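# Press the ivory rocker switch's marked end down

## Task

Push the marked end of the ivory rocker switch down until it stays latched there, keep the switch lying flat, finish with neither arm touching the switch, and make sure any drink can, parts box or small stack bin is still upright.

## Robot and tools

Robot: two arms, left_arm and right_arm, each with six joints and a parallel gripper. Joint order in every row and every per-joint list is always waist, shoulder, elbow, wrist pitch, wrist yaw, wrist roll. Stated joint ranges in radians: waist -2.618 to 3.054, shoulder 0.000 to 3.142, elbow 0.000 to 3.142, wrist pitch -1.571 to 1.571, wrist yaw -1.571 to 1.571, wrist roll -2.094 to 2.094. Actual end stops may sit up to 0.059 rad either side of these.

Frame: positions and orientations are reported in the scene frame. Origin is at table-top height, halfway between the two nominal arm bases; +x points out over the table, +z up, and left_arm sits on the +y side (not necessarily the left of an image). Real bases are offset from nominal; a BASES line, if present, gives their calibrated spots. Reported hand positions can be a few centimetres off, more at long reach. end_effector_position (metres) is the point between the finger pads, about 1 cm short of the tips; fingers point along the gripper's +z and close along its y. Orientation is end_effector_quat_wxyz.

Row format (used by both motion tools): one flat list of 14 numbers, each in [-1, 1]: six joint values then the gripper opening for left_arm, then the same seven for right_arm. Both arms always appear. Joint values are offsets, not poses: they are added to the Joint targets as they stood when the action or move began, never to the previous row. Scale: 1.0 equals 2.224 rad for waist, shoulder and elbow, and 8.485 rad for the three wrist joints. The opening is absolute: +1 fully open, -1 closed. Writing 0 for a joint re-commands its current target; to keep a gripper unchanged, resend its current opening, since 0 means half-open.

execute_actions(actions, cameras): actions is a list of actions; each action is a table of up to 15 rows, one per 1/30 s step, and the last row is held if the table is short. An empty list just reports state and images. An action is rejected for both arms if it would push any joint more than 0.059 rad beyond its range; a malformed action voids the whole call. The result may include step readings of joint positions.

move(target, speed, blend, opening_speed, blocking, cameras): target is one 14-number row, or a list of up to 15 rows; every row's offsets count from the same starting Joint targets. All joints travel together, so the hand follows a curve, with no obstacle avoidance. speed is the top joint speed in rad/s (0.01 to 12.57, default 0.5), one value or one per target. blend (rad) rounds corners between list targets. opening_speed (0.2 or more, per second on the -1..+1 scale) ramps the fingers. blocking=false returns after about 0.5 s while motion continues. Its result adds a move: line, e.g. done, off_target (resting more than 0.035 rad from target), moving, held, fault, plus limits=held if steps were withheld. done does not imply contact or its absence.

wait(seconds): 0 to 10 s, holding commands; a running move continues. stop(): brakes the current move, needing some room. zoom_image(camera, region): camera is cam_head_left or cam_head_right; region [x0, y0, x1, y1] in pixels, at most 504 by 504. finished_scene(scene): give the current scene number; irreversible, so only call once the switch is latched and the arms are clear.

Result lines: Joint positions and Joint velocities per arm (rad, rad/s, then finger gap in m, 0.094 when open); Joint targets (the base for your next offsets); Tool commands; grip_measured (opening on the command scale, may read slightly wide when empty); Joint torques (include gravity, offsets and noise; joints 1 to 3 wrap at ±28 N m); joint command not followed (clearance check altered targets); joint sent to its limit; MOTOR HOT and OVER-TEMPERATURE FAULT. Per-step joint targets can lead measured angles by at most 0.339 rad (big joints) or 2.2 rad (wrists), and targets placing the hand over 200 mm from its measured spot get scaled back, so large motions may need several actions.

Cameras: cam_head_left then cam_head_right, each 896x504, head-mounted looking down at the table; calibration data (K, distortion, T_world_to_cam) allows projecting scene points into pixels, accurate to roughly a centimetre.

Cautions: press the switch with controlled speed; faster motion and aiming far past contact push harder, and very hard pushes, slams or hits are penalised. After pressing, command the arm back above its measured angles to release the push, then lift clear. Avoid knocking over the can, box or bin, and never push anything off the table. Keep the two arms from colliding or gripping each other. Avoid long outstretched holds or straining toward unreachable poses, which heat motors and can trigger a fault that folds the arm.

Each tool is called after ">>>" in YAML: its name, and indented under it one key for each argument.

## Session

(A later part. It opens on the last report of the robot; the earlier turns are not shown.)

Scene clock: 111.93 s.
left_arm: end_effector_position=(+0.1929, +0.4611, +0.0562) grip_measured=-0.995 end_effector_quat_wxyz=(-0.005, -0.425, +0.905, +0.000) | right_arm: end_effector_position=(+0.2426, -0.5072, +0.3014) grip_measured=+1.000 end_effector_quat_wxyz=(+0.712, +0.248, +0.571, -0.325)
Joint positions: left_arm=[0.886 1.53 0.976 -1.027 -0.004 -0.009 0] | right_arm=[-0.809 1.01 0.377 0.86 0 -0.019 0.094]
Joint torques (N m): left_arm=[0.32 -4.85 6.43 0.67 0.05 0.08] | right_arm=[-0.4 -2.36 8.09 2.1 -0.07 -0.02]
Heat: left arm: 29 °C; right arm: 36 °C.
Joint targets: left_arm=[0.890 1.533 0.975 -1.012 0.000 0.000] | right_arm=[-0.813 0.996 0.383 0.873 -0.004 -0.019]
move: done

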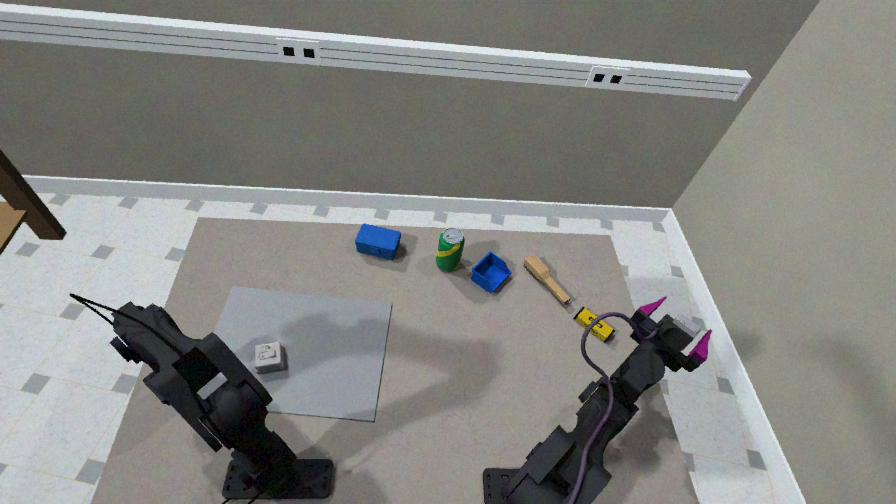

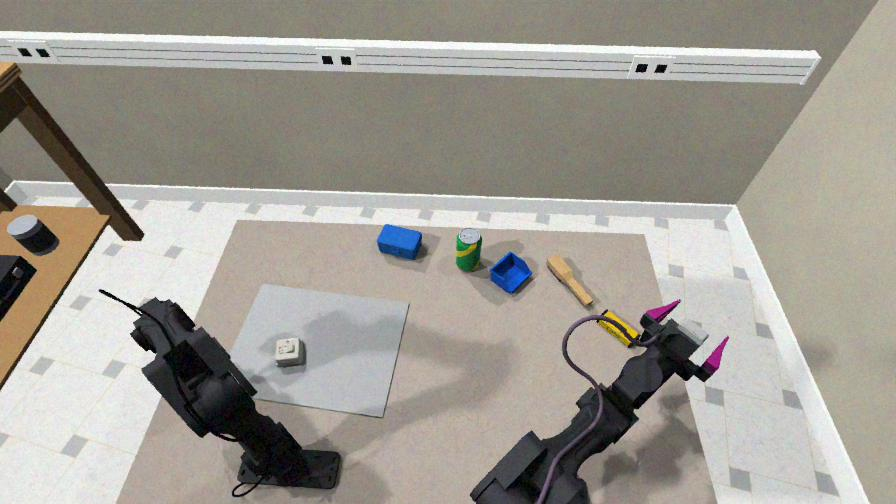

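>>> move:
  target: [-0.4047, 0.3489, 0.4730, -0.0326, 0, 0, -1, 0, 0, 0, 0, 0, 0, 1]
  speed: 0.8

>>> zoom_image:
  camera: "cam_head_right"
  region: [240, 200, 380, 340]

>>> zoom_image:
  camera: "cam_head_left"
  region: [240, 200, 380, 340]

Scene clock: 117.87 s.
left_arm: end_effector_position=(+0.4812, +0.2586, +0.0590) grip_measured=-0.995 end_effector_quat_wxyz=(+0.004, +0.012, +1.000, +0.000) | right_arm: end_effector_position=(+0.2426, -0.5072, +0.3014) grip_measured=+1.000 end_effector_quat_wxyz=(+0.712, +0.248, +0.571, -0.325)
Joint positions: left_arm=[-0.014 2.284 2 -1.279 0.001 -0.009 0] | right_arm=[-0.809 1.01 0.377 0.86 0 -0.019 0.094]
Joint torques (N m): left_arm=[0.25 -9.69 9.51 0.43 -0.01 0.06] | right_arm=[-0.39 -2.36 8.09 2.1 -0.06 -0.02]
Heat: left arm: 28 °C; right arm: 36 °C.
Joint targets: left_arm=[-0.010 2.309 2.027 -1.288 0.000 0.000] | right_arm=[-0.813 0.996 0.383 0.873 -0.004 -0.019]
move: done

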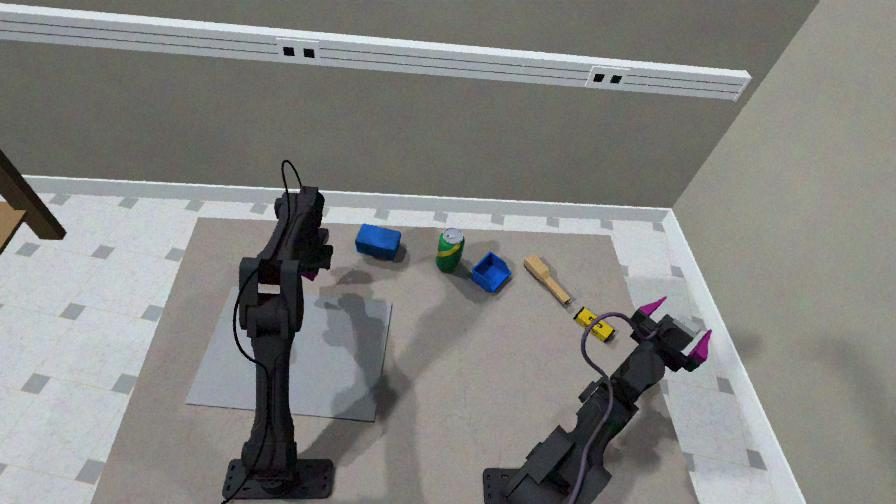

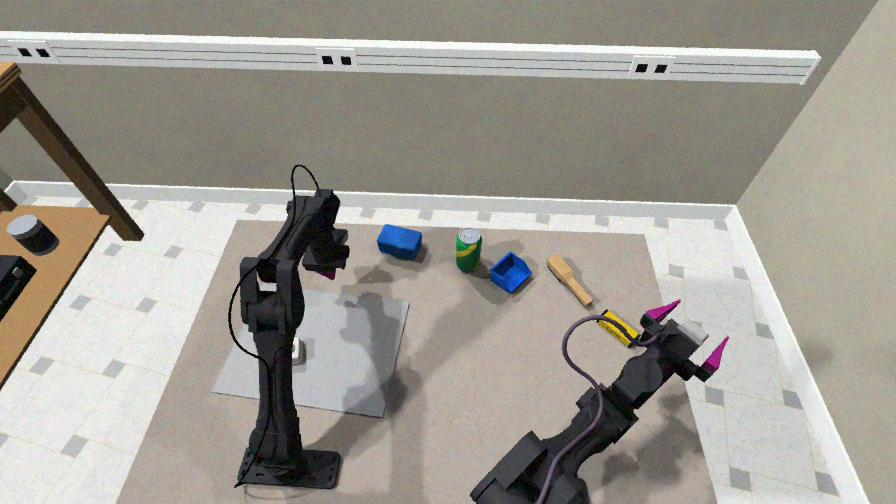

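Scaled by 3.600 (camera's finer frame: 1280x720).

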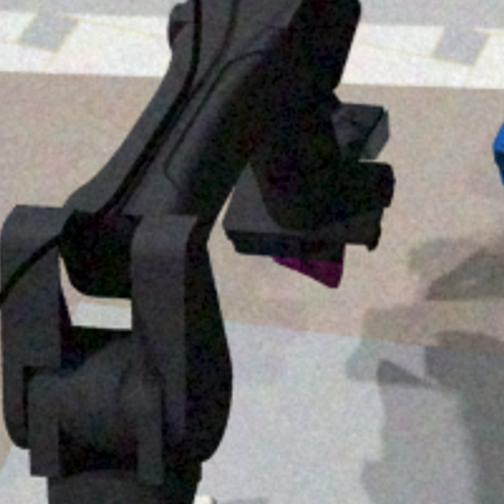

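Scaled by 3.600 (camera's finer frame: 1280x720).

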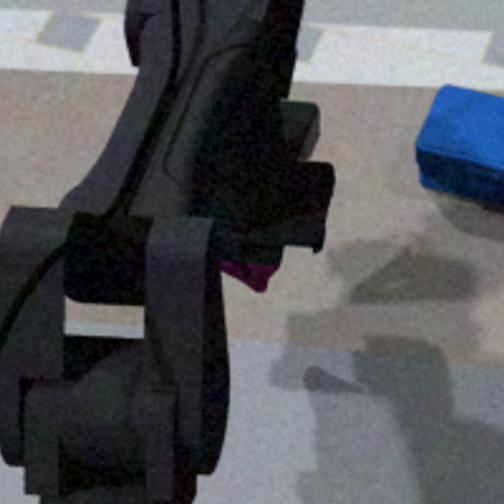

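>>> move:
  target: [-0.1799, -0.1830, -0.2810, 0.0256, 0, 0, -1, 0, 0, 0, 0, 0, 0, 1]
  speed: 0.8

>>> zoom_image:
  camera: "cam_head_right"
  region: [320, 240, 460, 380]

>>> zoom_image:
  camera: "cam_head_left"
  region: [320, 240, 460, 380]

Scene clock: 122.63 s.
left_arm: end_effector_position=(+0.3480, +0.1289, +0.0413) grip_measured=-0.995 end_effector_quat_wxyz=(-0.027, +0.210, +0.977, +0.006) | right_arm: end_effector_position=(+0.2426, -0.5072, +0.3014) grip_measured=+1.000 end_effector_quat_wxyz=(+0.712, +0.248, +0.571, -0.325)
Joint positions: left_arm=[-0.413 1.948 1.408 -1.086 0 -0.009 0] | right_arm=[-0.809 1.01 0.377 0.86 0 -0.019 0.094]
Joint torques (N m): left_arm=[0.2 -12.72 5.94 0.54 0.04 0.02] | right_arm=[-0.38 -2.36 8.09 2.1 -0.06 -0.02]
Heat: left arm: 29 °C; right arm: 36 °C.
Joint targets: left_arm=[-0.410 1.902 1.402 -1.071 0.000 0.000] | right_arm=[-0.813 0.996 0.383 0.873 -0.004 -0.019]
move: off_target (left_arm); left_arm: the shoulder is farthest, 0.046 rad from its target

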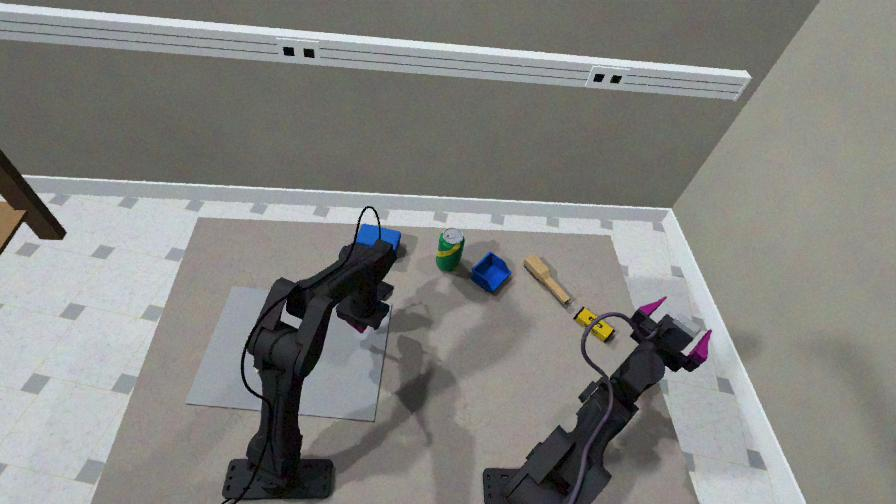

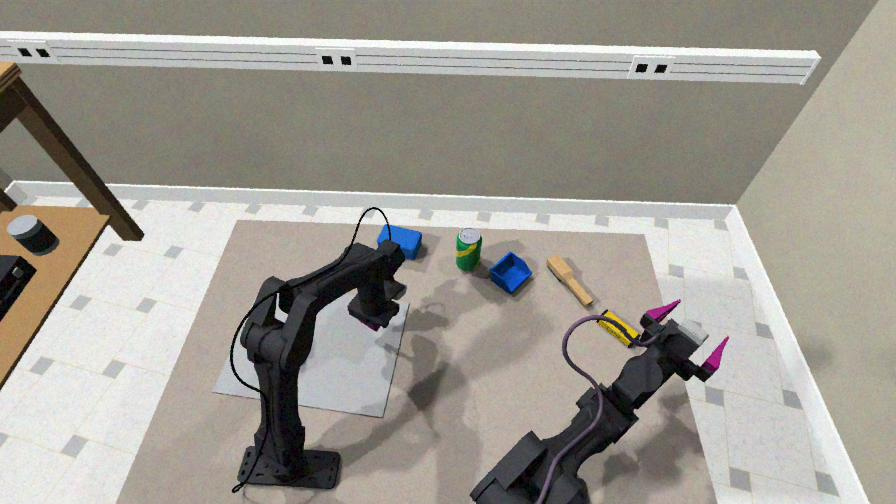

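Scaled by 3.600 (camera's finer frame: 1280x720).

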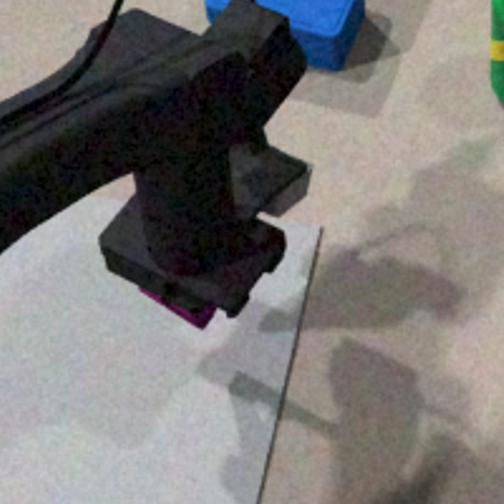

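Scaled by 3.600 (camera's finer frame: 1280x720).

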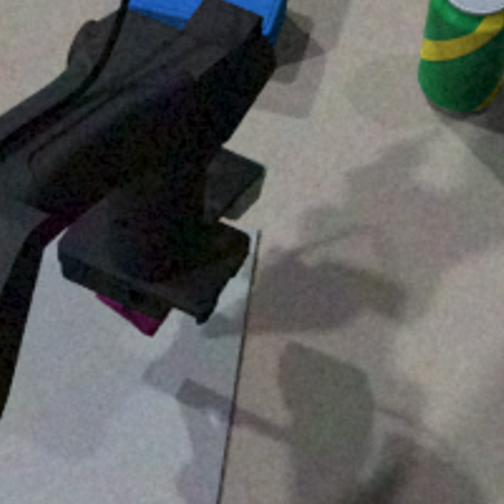

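>>> move:
  target: [-0.2248, -0.0953, -0.1034, 0.0055, 0, 0, -1, 0, 0, 0, 0, 0, 0, 1]
  speed: 0.8

>>> zoom_image:
  camera: "cam_head_right"
  region: [350, 300, 490, 440]

>>> zoom_image:
  camera: "cam_head_left"
  region: [350, 300, 490, 440]

Scene clock: 126.33 s.
left_arm: end_effector_position=(+0.2134, +0.0342, +0.0546) grip_measured=-0.995 end_effector_quat_wxyz=(-0.008, +0.444, +0.896, +0.003) | right_arm: end_effector_position=(+0.2426, -0.5072, +0.3014) grip_measured=+1.000 end_effector_quat_wxyz=(+0.712, +0.248, +0.571, -0.325)
Joint positions: left_arm=[-0.912 1.727 1.179 -1.039 0.001 -0.009 0] | right_arm=[-0.809 1.01 0.377 0.86 0 -0.019 0.094]
Joint torques (N m): left_arm=[0.08 -10.07 6 0.64 0.01 0.05] | right_arm=[-0.4 -2.35 8.09 2.1 -0.06 -0.02]
Heat: left arm: 29 °C; right arm: 36 °C.
Joint targets: left_arm=[-0.910 1.690 1.172 -1.024 0.000 0.000] | right_arm=[-0.813 0.996 0.383 0.873 -0.004 -0.019]
move: off_target (left_arm); left_arm: the shoulder is farthest, 0.037 rad from its target

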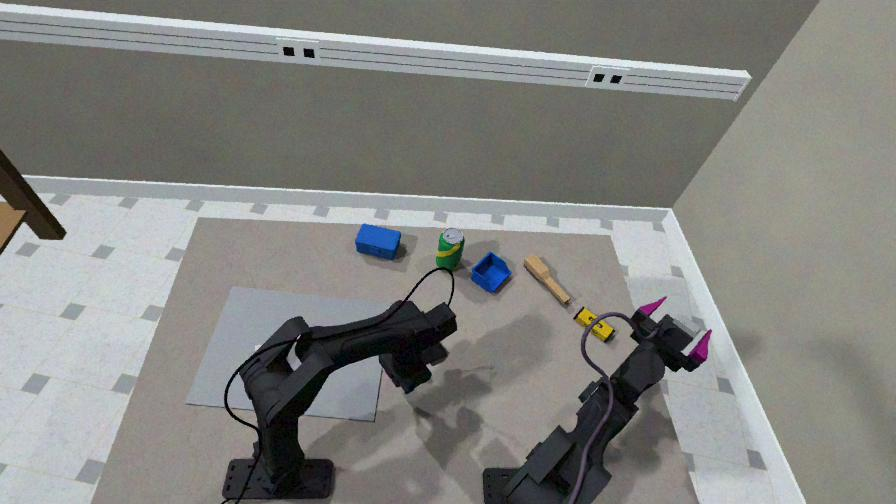

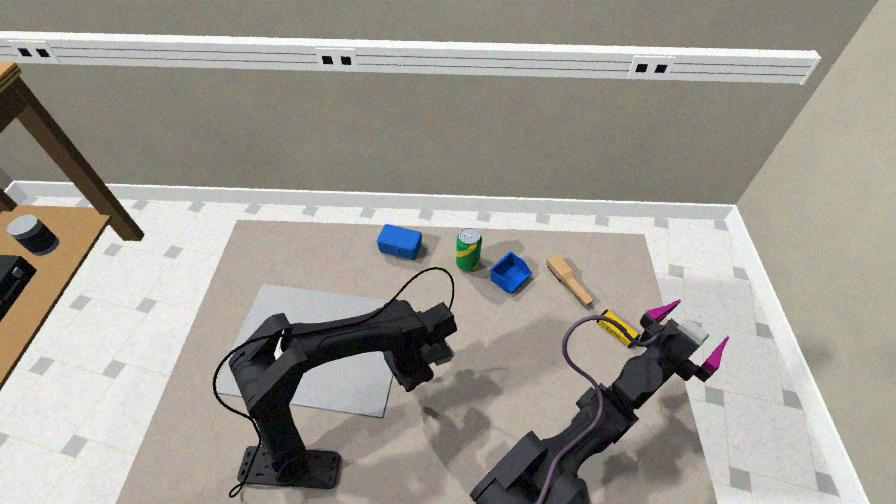

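Scaled by 3.600 (camera's finer frame: 1280x720).

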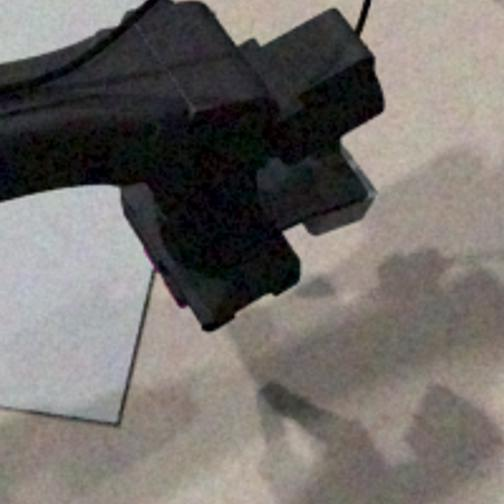

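Scaled by 3.600 (camera's finer frame: 1280x720).

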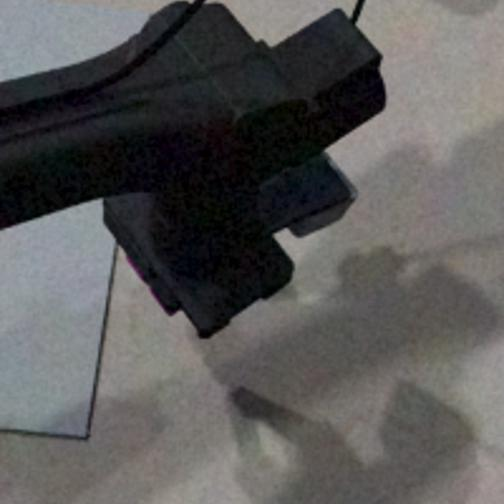

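>>> move:
  target: [0.5441, -0.1754, -0.0773, 0.0146, 0, 0, -1, 0.5454, 0.3737, 0.4508, -0.2360, 0.0005, 0.0022, -1]
  speed: 0.9

>>> zoom_image:
  camera: "cam_head_right"
  region: [380, 240, 520, 380]

>>> zoom_image:
  camera: "cam_head_left"
  region: [380, 240, 520, 380]

Scene clock: 141.57 s.
left_arm: end_effector_position=(+0.3125, +0.3518, +0.1200) grip_measured=-0.995 end_effector_quat_wxyz=(+0.164, -0.140, +0.976, +0.022) | right_arm: end_effector_position=(+0.3084, -0.1239, +0.0721) grip_measured=-0.996 end_effector_quat_wxyz=(-0.003, -0.189, +0.982, -0.001)
Joint positions: left_arm=[0.295 1.327 1.008 -0.918 0.001 -0.008 0] | right_arm=[0.404 1.809 1.35 -1.119 0.001 -0.006 0]
Joint torques (N m): left_arm=[0.39 -6.35 6.76 1.33 -0.03 0.01] | right_arm=[-0.34 -5.85 9.42 0.26 -0.02 0.04]
Heat: left arm: 30 °C; right arm: 36 °C.
Joint targets: left_arm=[0.300 1.299 1.000 -0.901 0.000 0.000] | right_arm=[0.400 1.827 1.386 -1.129 0.000 0.000]
move: done

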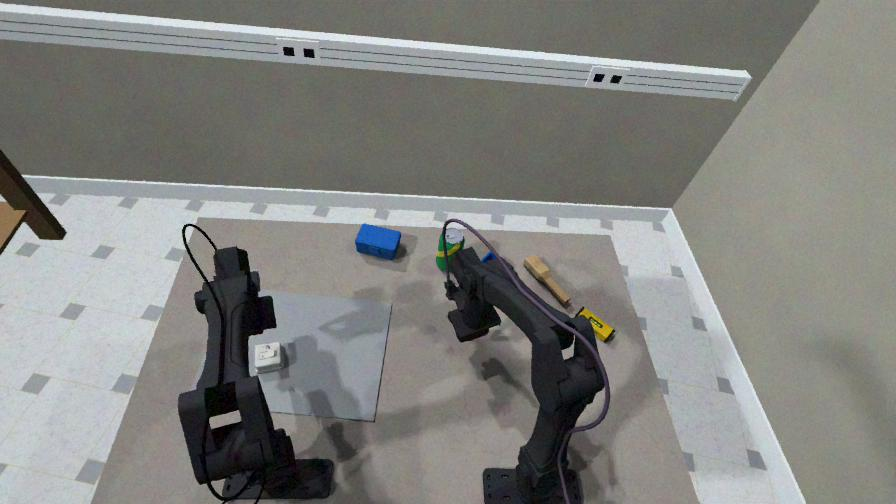

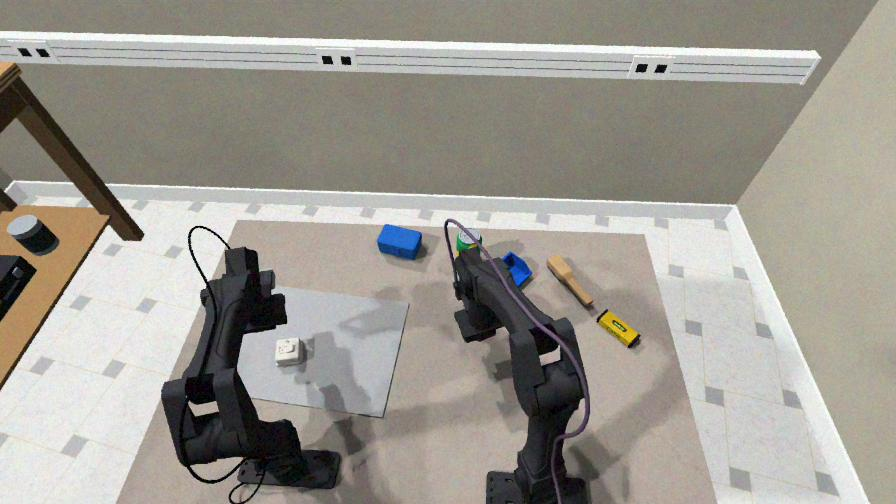

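Scaled by 3.600 (camera's finer frame: 1280x720).

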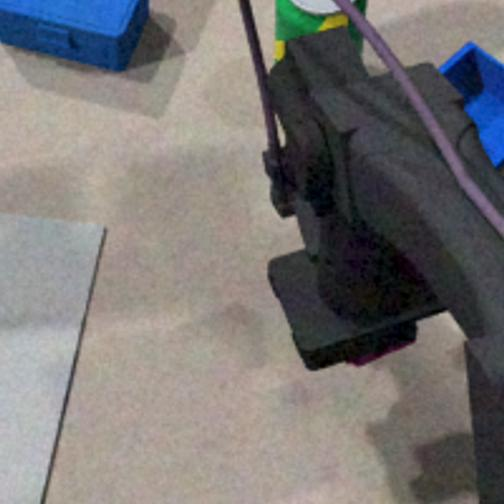

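Scaled by 3.600 (camera's finer frame: 1280x720).

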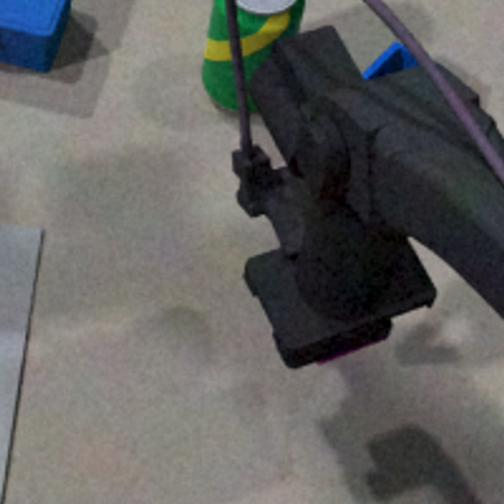

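>>> zoom_image:
  camera: "cam_head_right"
  region: [450, 310, 510, 370]

>>> zoom_image:
  camera: "cam_head_left"
  region: [440, 310, 500, 370]

Scaled by 8.400 (camera's finer frame: 1280x720).

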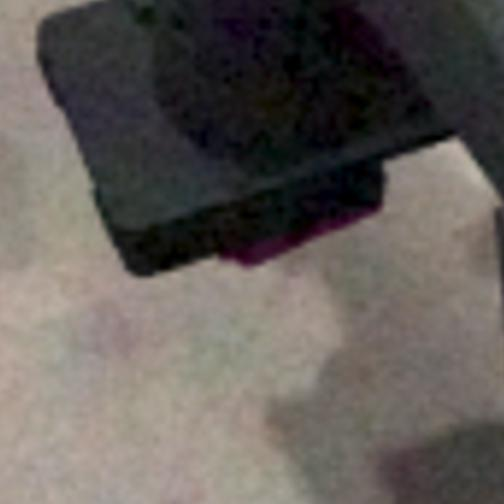

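Scaled by 8.400 (camera's finer frame: 1280x720).

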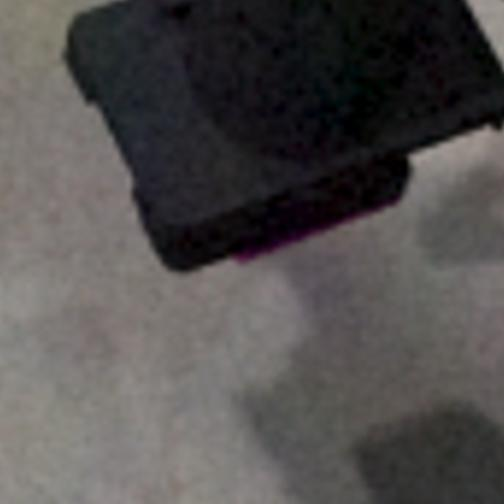

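>>> move:
  target: [0, 0, 0, 0, 0, 0, -1, -0.3147, -0.1124, -0.1520, 0.0138, 0, 0, -1]
  speed: 0.8

>>> zoom_image:
  camera: "cam_head_right"
  region: [500, 280, 620, 400]

>>> zoom_image:
  camera: "cam_head_left"
  region: [500, 280, 620, 400]

Scene clock: 184.13 s.
left_arm: end_effector_position=(+0.3127, +0.3519, +0.1200) grip_measured=-0.995 end_effector_quat_wxyz=(+0.165, -0.140, +0.976, +0.022) | right_arm: end_effector_position=(+0.2618, -0.3310, +0.0590) grip_measured=-0.996 end_effector_quat_wxyz=(+0.002, +0.162, +0.987, +0.000)
Joint positions: left_arm=[0.295 1.327 1.008 -0.917 0.001 -0.008 0] | right_arm=[-0.3 1.608 1.066 -1.025 0 -0.005 0]
Joint torques (N m): left_arm=[0.39 -6.34 6.67 1.31 -0.01 0.06] | right_arm=[0.02 -7.58 4.82 0.43 -0.01 0.03]
Heat: left arm: 28 °C; right arm: 33 °C.
Joint targets: left_arm=[0.300 1.299 1.000 -0.901 0.000 0.000] | right_arm=[-0.300 1.577 1.048 -1.012 0.000 0.000]
move: done

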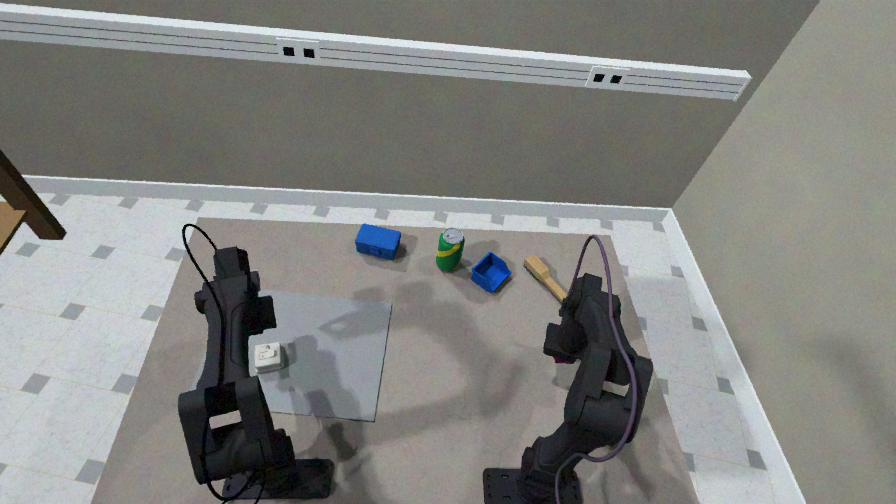

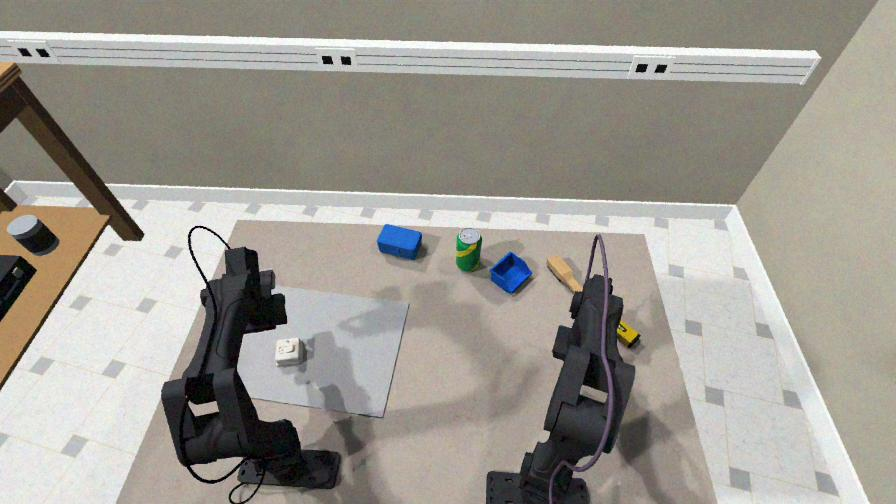

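Scaled by 4.200 (camera's finer frame: 1280x720).

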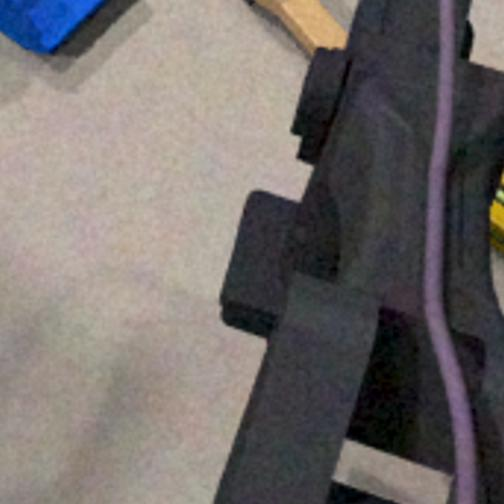

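Scaled by 4.200 (camera's finer frame: 1280x720).

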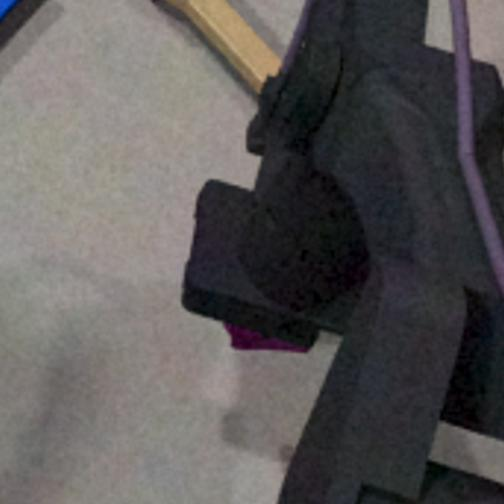

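>>> move:
  target: [0, 0, 0, 0, 0, 0, -1, 0.1349, 0.2864, 0.3687, -0.0251, 0, 0, -1]
  speed: 0.8

>>> zoom_image:
  camera: "cam_head_right"
  region: [470, 220, 590, 340]

>>> zoom_image:
  camera: "cam_head_left"
  region: [470, 220, 590, 340]

Scene clock: 191.23 s.
left_arm: end_effector_position=(+0.3128, +0.3519, +0.1201) grip_measured=-0.995 end_effector_quat_wxyz=(+0.165, -0.140, +0.976, +0.022) | right_arm: end_effector_position=(+0.4268, -0.2537, +0.0544) grip_measured=-0.996 end_effector_quat_wxyz=(-0.003, +0.010, +1.000, +0.000)
Joint positions: left_arm=[0.295 1.327 1.008 -0.917 0.001 -0.008 0] | right_arm=[0.004 2.191 1.829 -1.215 0 -0.005 0]
Joint torques (N m): left_arm=[0.38 -6.37 6.69 1.32 0 0.05] | right_arm=[-0.35 -8.64 9.78 0.23 -0.01 0.03]
Heat: left arm: 28 °C; right arm: 33 °C.
Joint targets: left_arm=[0.300 1.299 1.000 -0.900 0.000 0.000] | right_arm=[0.000 2.214 1.868 -1.225 0.000 0.000]
move: off_target (right_arm); right_arm: the elbow is farthest, 0.039 rad from its target

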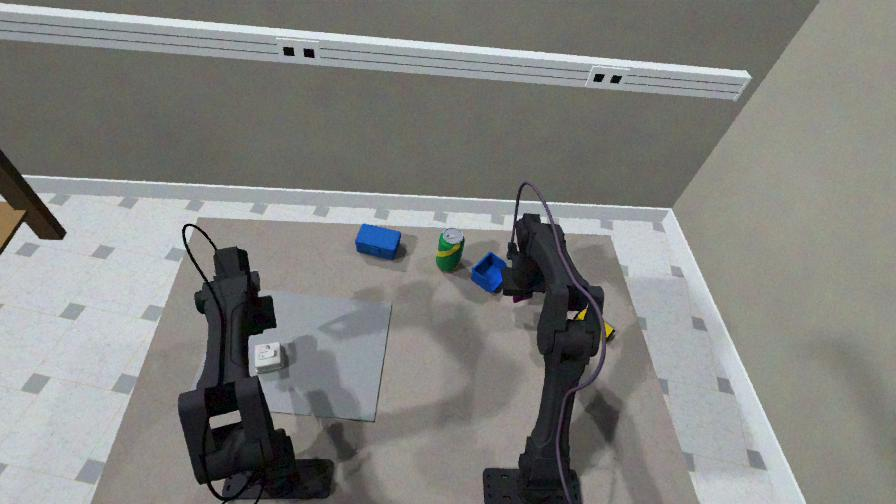

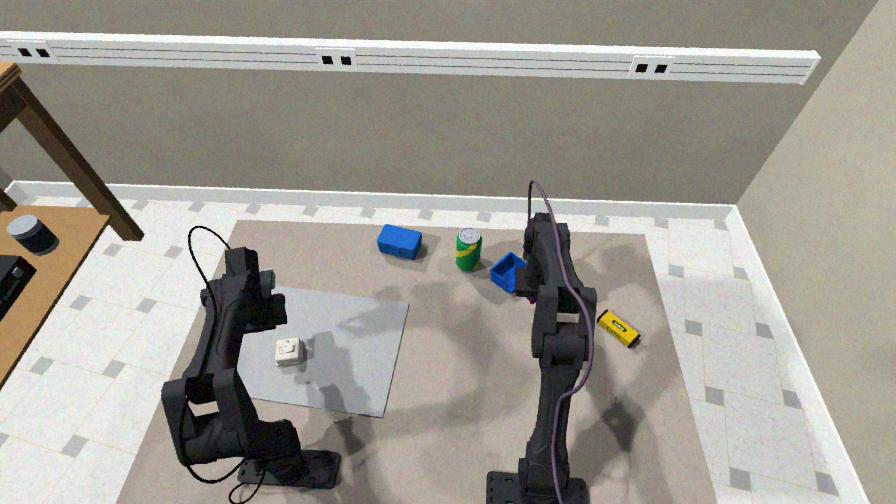

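Scaled by 4.200 (camera's finer frame: 1280x720).

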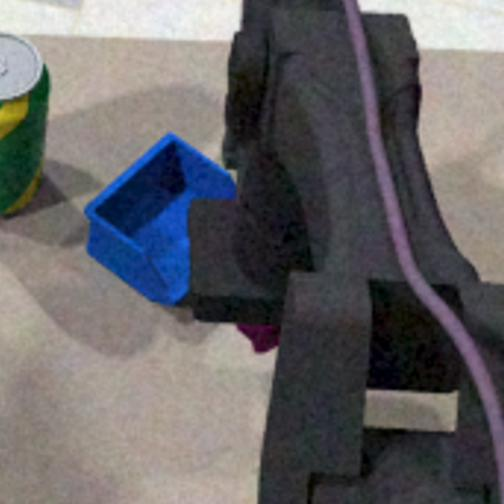

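Scaled by 4.200 (camera's finer frame: 1280x720).

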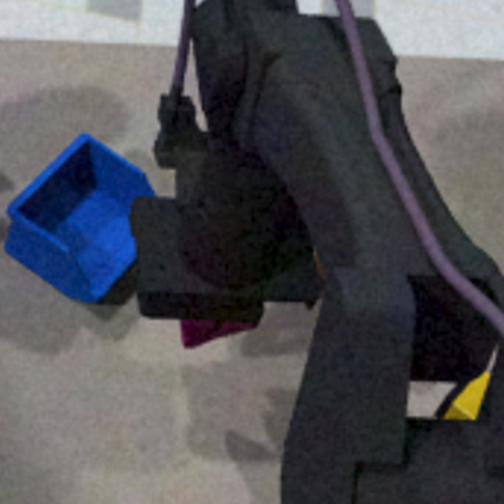

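>>> move:
  target: [0, 0, 0, 0, 0, 0, -1, -0.1349, -0.2671, -0.3993, 0.0374, 0, 0, -1]
  speed: 0.8
  cameras: []

Scene clock: 210.63 s.
left_arm: end_effector_position=(+0.3128, +0.3519, +0.1201) grip_measured=-0.995 end_effector_quat_wxyz=(+0.165, -0.140, +0.976, +0.022) | right_arm: end_effector_position=(+0.2612, -0.3299, +0.0319) grip_measured=-0.996 end_effector_quat_wxyz=(-0.002, +0.160, +0.987, +0.000)
Joint positions: left_arm=[0.295 1.327 1.008 -0.917 0.001 -0.008 0] | right_arm=[-0.297 1.65 0.996 -0.921 0 -0.005 0]
Joint torques (N m): left_arm=[0.43 -6.23 6.71 1.32 0.01 0.07] | right_arm=[-0.28 -7.73 4.72 0.47 -0.01 0.02]
Heat: left arm: 28 °C; right arm: 35 °C.
Joint targets: left_arm=[0.300 1.299 1.000 -0.901 0.000 0.000] | right_arm=[-0.300 1.620 0.980 -0.908 0.000 0.000]
move: done

>>> move:
  target: [0, 0, 0, 0, 0, 0, -1, 0, 0.0171, -0.0211, 0.0100, 0, 0, -1]
  speed: 0.1
  cameras: []

>>> move:
  target: [0, 0, 0, 0, 0, 0, -1, 0, 0.0086, -0.0106, 0.0050, 0, 0, -1]
  speed: 0.1
  cameras: []

Scene clock: 213.63 s.
left_arm: end_effector_position=(+0.3128, +0.3519, +0.1201) grip_measured=-0.995 end_effector_quat_wxyz=(+0.165, -0.140, +0.976, +0.022) | right_arm: end_effector_position=(+0.2659, -0.3315, +0.0218) grip_measured=-0.996 end_effector_quat_wxyz=(+0.017, +0.160, +0.987, -0.003)
Joint positions: left_arm=[0.295 1.327 1.008 -0.917 0.001 -0.008 0] | right_arm=[-0.297 1.65 0.951 -0.837 0 -0.005 0]
Joint torques (N m): left_arm=[0.29 -6.27 6.65 1.31 0.01 0.05] | right_arm=[-0.29 -4.88 4.55 0.62 0 0.02]
Heat: left arm: 28 °C; right arm: 34 °C.
Joint targets: left_arm=[0.300 1.299 1.000 -0.901 0.000 0.000] | right_arm=[-0.300 1.658 0.933 -0.823 0.000 0.000]
move: done

Scene clock: 214.60 s.
left_arm: end_effector_position=(+0.3128, +0.3519, +0.1201) grip_measured=-0.995 end_effector_quat_wxyz=(+0.165, -0.140, +0.976, +0.022) | right_arm: end_effector_position=(+0.2662, -0.3316, +0.0134) grip_measured=-0.996 end_effector_quat_wxyz=(+0.020, +0.160, +0.987, -0.004)
Joint positions: left_arm=[0.295 1.327 1.008 -0.917 0.001 -0.008 0] | right_arm=[-0.297 1.662 0.927 -0.795 0 -0.005 0]
Joint torques (N m): left_arm=[0.25 -6.3 6.72 1.31 0 0.03] | right_arm=[-0.27 -4.38 4.51 0.62 -0.01 0.02]
Heat: left arm: 28 °C; right arm: 34 °C.
Joint targets: left_arm=[0.300 1.299 1.000 -0.901 0.000 0.000] | right_arm=[-0.300 1.678 0.909 -0.780 0.000 0.000]
move: done

>>> move:
  target: [0, 0, 0, 0, 0, 0, -1, 0, 0.0086, -0.0106, 0.0050, 0, 0, -1]
  speed: 0.1
  cameras: []

>>> move:
  target: [0, 0, 0, 0, 0, 0, -1, 0, 0.0086, -0.0106, 0.0050, 0, 0, -1]
  speed: 0.1
  cameras: []

Scene clock: 216.23 s.
left_arm: end_effector_position=(+0.3128, +0.3519, +0.1201) grip_measured=-0.995 end_effector_quat_wxyz=(+0.165, -0.140, +0.976, +0.022) | right_arm: end_effector_position=(+0.2649, -0.3312, +0.0054) grip_measured=-0.996 end_effector_quat_wxyz=(+0.018, +0.160, +0.987, -0.003)
Joint positions: left_arm=[0.295 1.327 1.008 -0.917 0.001 -0.008 0] | right_arm=[-0.297 1.677 0.907 -0.765 0 -0.005 0]
Joint torques (N m): left_arm=[0.43 -6.2 6.71 1.3 0 0.04] | right_arm=[-0.29 -4.19 4.1 0.72 -0.01 0.03]
Heat: left arm: 28 °C; right arm: 34 °C.
Joint targets: left_arm=[0.300 1.299 1.000 -0.901 0.000 0.000] | right_arm=[-0.300 1.697 0.886 -0.738 0.000 0.000]
move: done

Scene clock: 216.93 s.
left_arm: end_effector_position=(+0.3128, +0.3519, +0.1201) grip_measured=-0.995 end_effector_quat_wxyz=(+0.165, -0.140, +0.976, +0.022) | right_arm: end_effector_position=(+0.2646, -0.3311, +0.0046) grip_measured=-0.996 end_effector_quat_wxyz=(+0.018, +0.160, +0.987, -0.003)
Joint positions: left_arm=[0.295 1.327 1.008 -0.917 0.001 -0.008 0] | right_arm=[-0.297 1.677 0.904 -0.761 0 -0.005 0]
Joint torques (N m): left_arm=[0.36 -6.3 6.72 1.31 0.02 0.08] | right_arm=[-0.29 -2.84 2.48 1.14 -0.01 0.02]
Heat: left arm: 28 °C; right arm: 33 °C.
Joint targets: left_arm=[0.300 1.299 1.000 -0.901 0.000 0.000] | right_arm=[-0.300 1.716 0.862 -0.695 0.000 0.000]
move: off_target (right_arm); right_arm: the wrist pitch is farthest, 0.065 rad from its target

>>> move:
  target: [0.1196, 0.1547, -0.0090, -0.0008, 0, 0, -1, 0, -0.0522, 0.0935, -0.0383, 0, 0, -1]
  speed: 0.6
  cameras: []

>>> move:
  target: [0, 0.0171, -0.0211, 0.0100, 0, 0, -1, 0, 0, 0, 0, 0, 0, -1]
  speed: 0.1
  cameras: []

>>> move:
  target: [0, 0.0086, -0.0106, 0.0050, 0, 0, -1, 0, 0, 0, 0, 0, 0, -1]
  speed: 0.1
  cameras: []

>>> move:
  target: [0, 0.0043, -0.0053, 0.0025, 0, 0, -1, 0, 0, 0, 0, 0, 0, -1]
  speed: 0.1
  cameras: []

Scene clock: 220.87 s.
left_arm: end_effector_position=(+0.2645, +0.4122, +0.0325) grip_measured=-0.995 end_effector_quat_wxyz=(+0.003, -0.274, +0.962, +0.000) | right_arm: end_effector_position=(+0.2577, -0.3287, +0.0507) grip_measured=-0.996 end_effector_quat_wxyz=(-0.008, +0.160, +0.987, +0.001)
Joint positions: left_arm=[0.564 1.634 0.982 -0.912 0.002 -0.008 0] | right_arm=[-0.297 1.621 1.045 -1.012 0 -0.005 0]
Joint torques (N m): left_arm=[0.13 -5.15 6.15 0.57 -0.01 0.08] | right_arm=[-0.29 -6.9 8.38 0.23 -0.01 0.03]
Heat: left arm: 28 °C; right arm: 33 °C.
Joint targets: left_arm=[0.566 1.644 0.980 -0.907 0.000 0.000] | right_arm=[-0.300 1.599 1.070 -1.021 0.000 0.000]
move: done

Scene clock: 222.27 s.
left_arm: end_effector_position=(+0.2649, +0.4124, +0.0153) grip_measured=-0.995 end_effector_quat_wxyz=(+0.004, -0.274, +0.962, +0.000) | right_arm: end_effector_position=(+0.2576, -0.3287, +0.0507) grip_measured=-0.996 end_effector_quat_wxyz=(-0.009, +0.160, +0.987, +0.001)
Joint positions: left_arm=[0.564 1.665 0.94 -0.838 0.002 -0.008 0] | right_arm=[-0.297 1.621 1.045 -1.012 0 -0.005 0]
Joint torques (N m): left_arm=[0.13 -4.67 5.7 0.65 -0.01 0.05] | right_arm=[-0.28 -6.9 8.39 0.22 -0.01 0.03]
Heat: left arm: 28 °C; right arm: 33 °C.
Joint targets: left_arm=[0.566 1.682 0.934 -0.822 0.000 0.000] | right_arm=[-0.300 1.599 1.070 -1.020 0.000 0.000]
move: done

Scene clock: 222.97 s.
left_arm: end_effector_position=(+0.2639, +0.4119, +0.0087) grip_measured=-0.995 end_effector_quat_wxyz=(+0.002, -0.274, +0.962, +0.000) | right_arm: end_effector_position=(+0.2575, -0.3287, +0.0507) grip_measured=-0.996 end_effector_quat_wxyz=(-0.009, +0.160, +0.987, +0.001)
Joint positions: left_arm=[0.564 1.678 0.924 -0.814 0.002 -0.008 0] | right_arm=[-0.297 1.621 1.045 -1.012 0 -0.005 0]
Joint torques (N m): left_arm=[0.24 -4.25 4.82 0.86 0 0.06] | right_arm=[-0.29 -6.91 8.39 0.23 -0.01 0.02]
Heat: left arm: 28 °C; right arm: 33 °C.
Joint targets: left_arm=[0.566 1.701 0.910 -0.780 0.000 0.000] | right_arm=[-0.300 1.599 1.070 -1.021 0.000 0.000]
move: done

Scene clock: 223.67 s.
left_arm: end_effector_position=(+0.2636, +0.4117, +0.0081) grip_measured=-0.995 end_effector_quat_wxyz=(+0.002, -0.274, +0.962, +0.000) | right_arm: end_effector_position=(+0.2575, -0.3287, +0.0507) grip_measured=-0.996 end_effector_quat_wxyz=(-0.009, +0.160, +0.987, +0.001)
Joint positions: left_arm=[0.564 1.678 0.921 -0.811 0.002 -0.008 0] | right_arm=[-0.297 1.621 1.045 -1.012 0 -0.005 0]
Joint torques (N m): left_arm=[0.17 -3.47 3.89 1.08 -0.01 0.04] | right_arm=[-0.28 -6.9 8.36 0.23 -0.01 0.03]
Heat: left arm: 27 °C; right arm: 33 °C.
Joint targets: left_arm=[0.566 1.710 0.898 -0.759 0.000 0.000] | right_arm=[-0.300 1.599 1.070 -1.020 0.000 0.000]
move: off_target (left_arm); left_arm: the wrist pitch is farthest, 0.052 rad from its target

>>> move:
  target: [0.1, -0.0944, 0.1358, -0.0355, 0, 0, -1, 0, 0, 0, 0, 0, 0, -1]
  speed: 0.6

>>> zoom_image:
  camera: "cam_head_right"
  region: [255, 320, 325, 390]

Scene clock: 229.50 s.
left_arm: end_effector_position=(+0.2529, +0.4828, +0.1162) grip_measured=-0.995 end_effector_quat_wxyz=(+0.089, -0.377, +0.921, +0.033) | right_arm: end_effector_position=(+0.2574, -0.3287, +0.0507) grip_measured=-0.996 end_effector_quat_wxyz=(-0.009, +0.160, +0.987, +0.001)
Joint positions: left_arm=[0.786 1.515 1.187 -1.052 0.005 -0.008 0] | right_arm=[-0.297 1.621 1.045 -1.013 0 -0.005 0]
Joint torques (N m): left_arm=[0.18 -6.5 8.35 0.82 -0.04 0.07] | right_arm=[-0.29 -6.91 8.36 0.22 -0.01 0.02]
Heat: left arm: 27 °C; right arm: 34 °C.
Joint targets: left_arm=[0.788 1.501 1.200 -1.060 0.000 0.000] | right_arm=[-0.300 1.599 1.070 -1.021 0.000 0.000]
move: done

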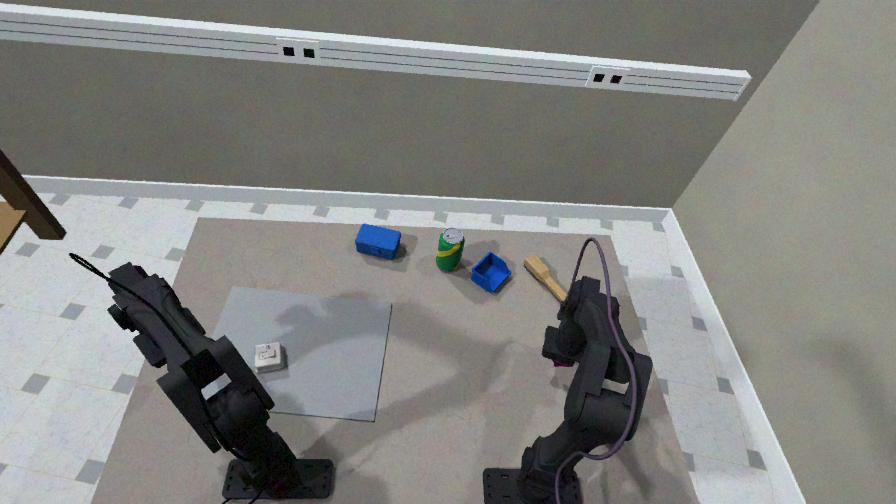

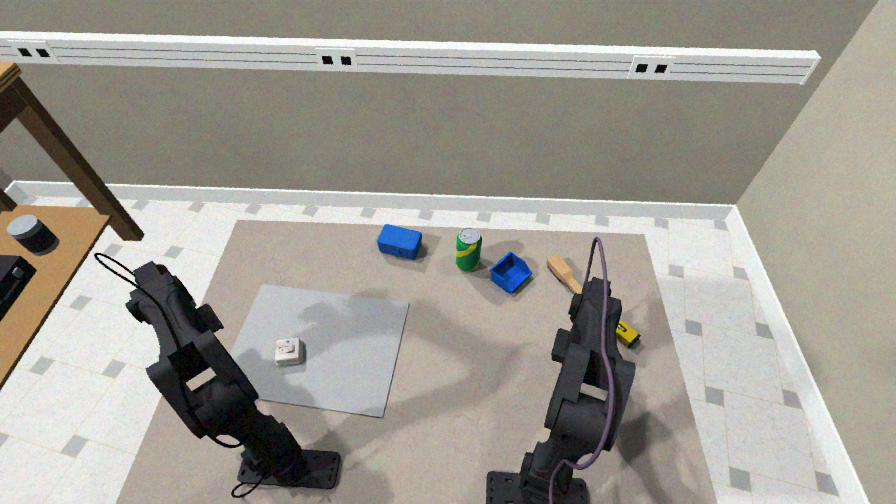

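Scaled by 7.200 (camera's finer frame: 1280x720).

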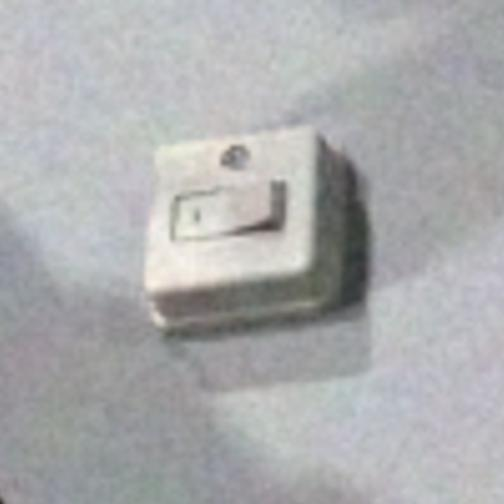

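>>> finished_scene:
  scene: 1

The scene is finished: the task was done.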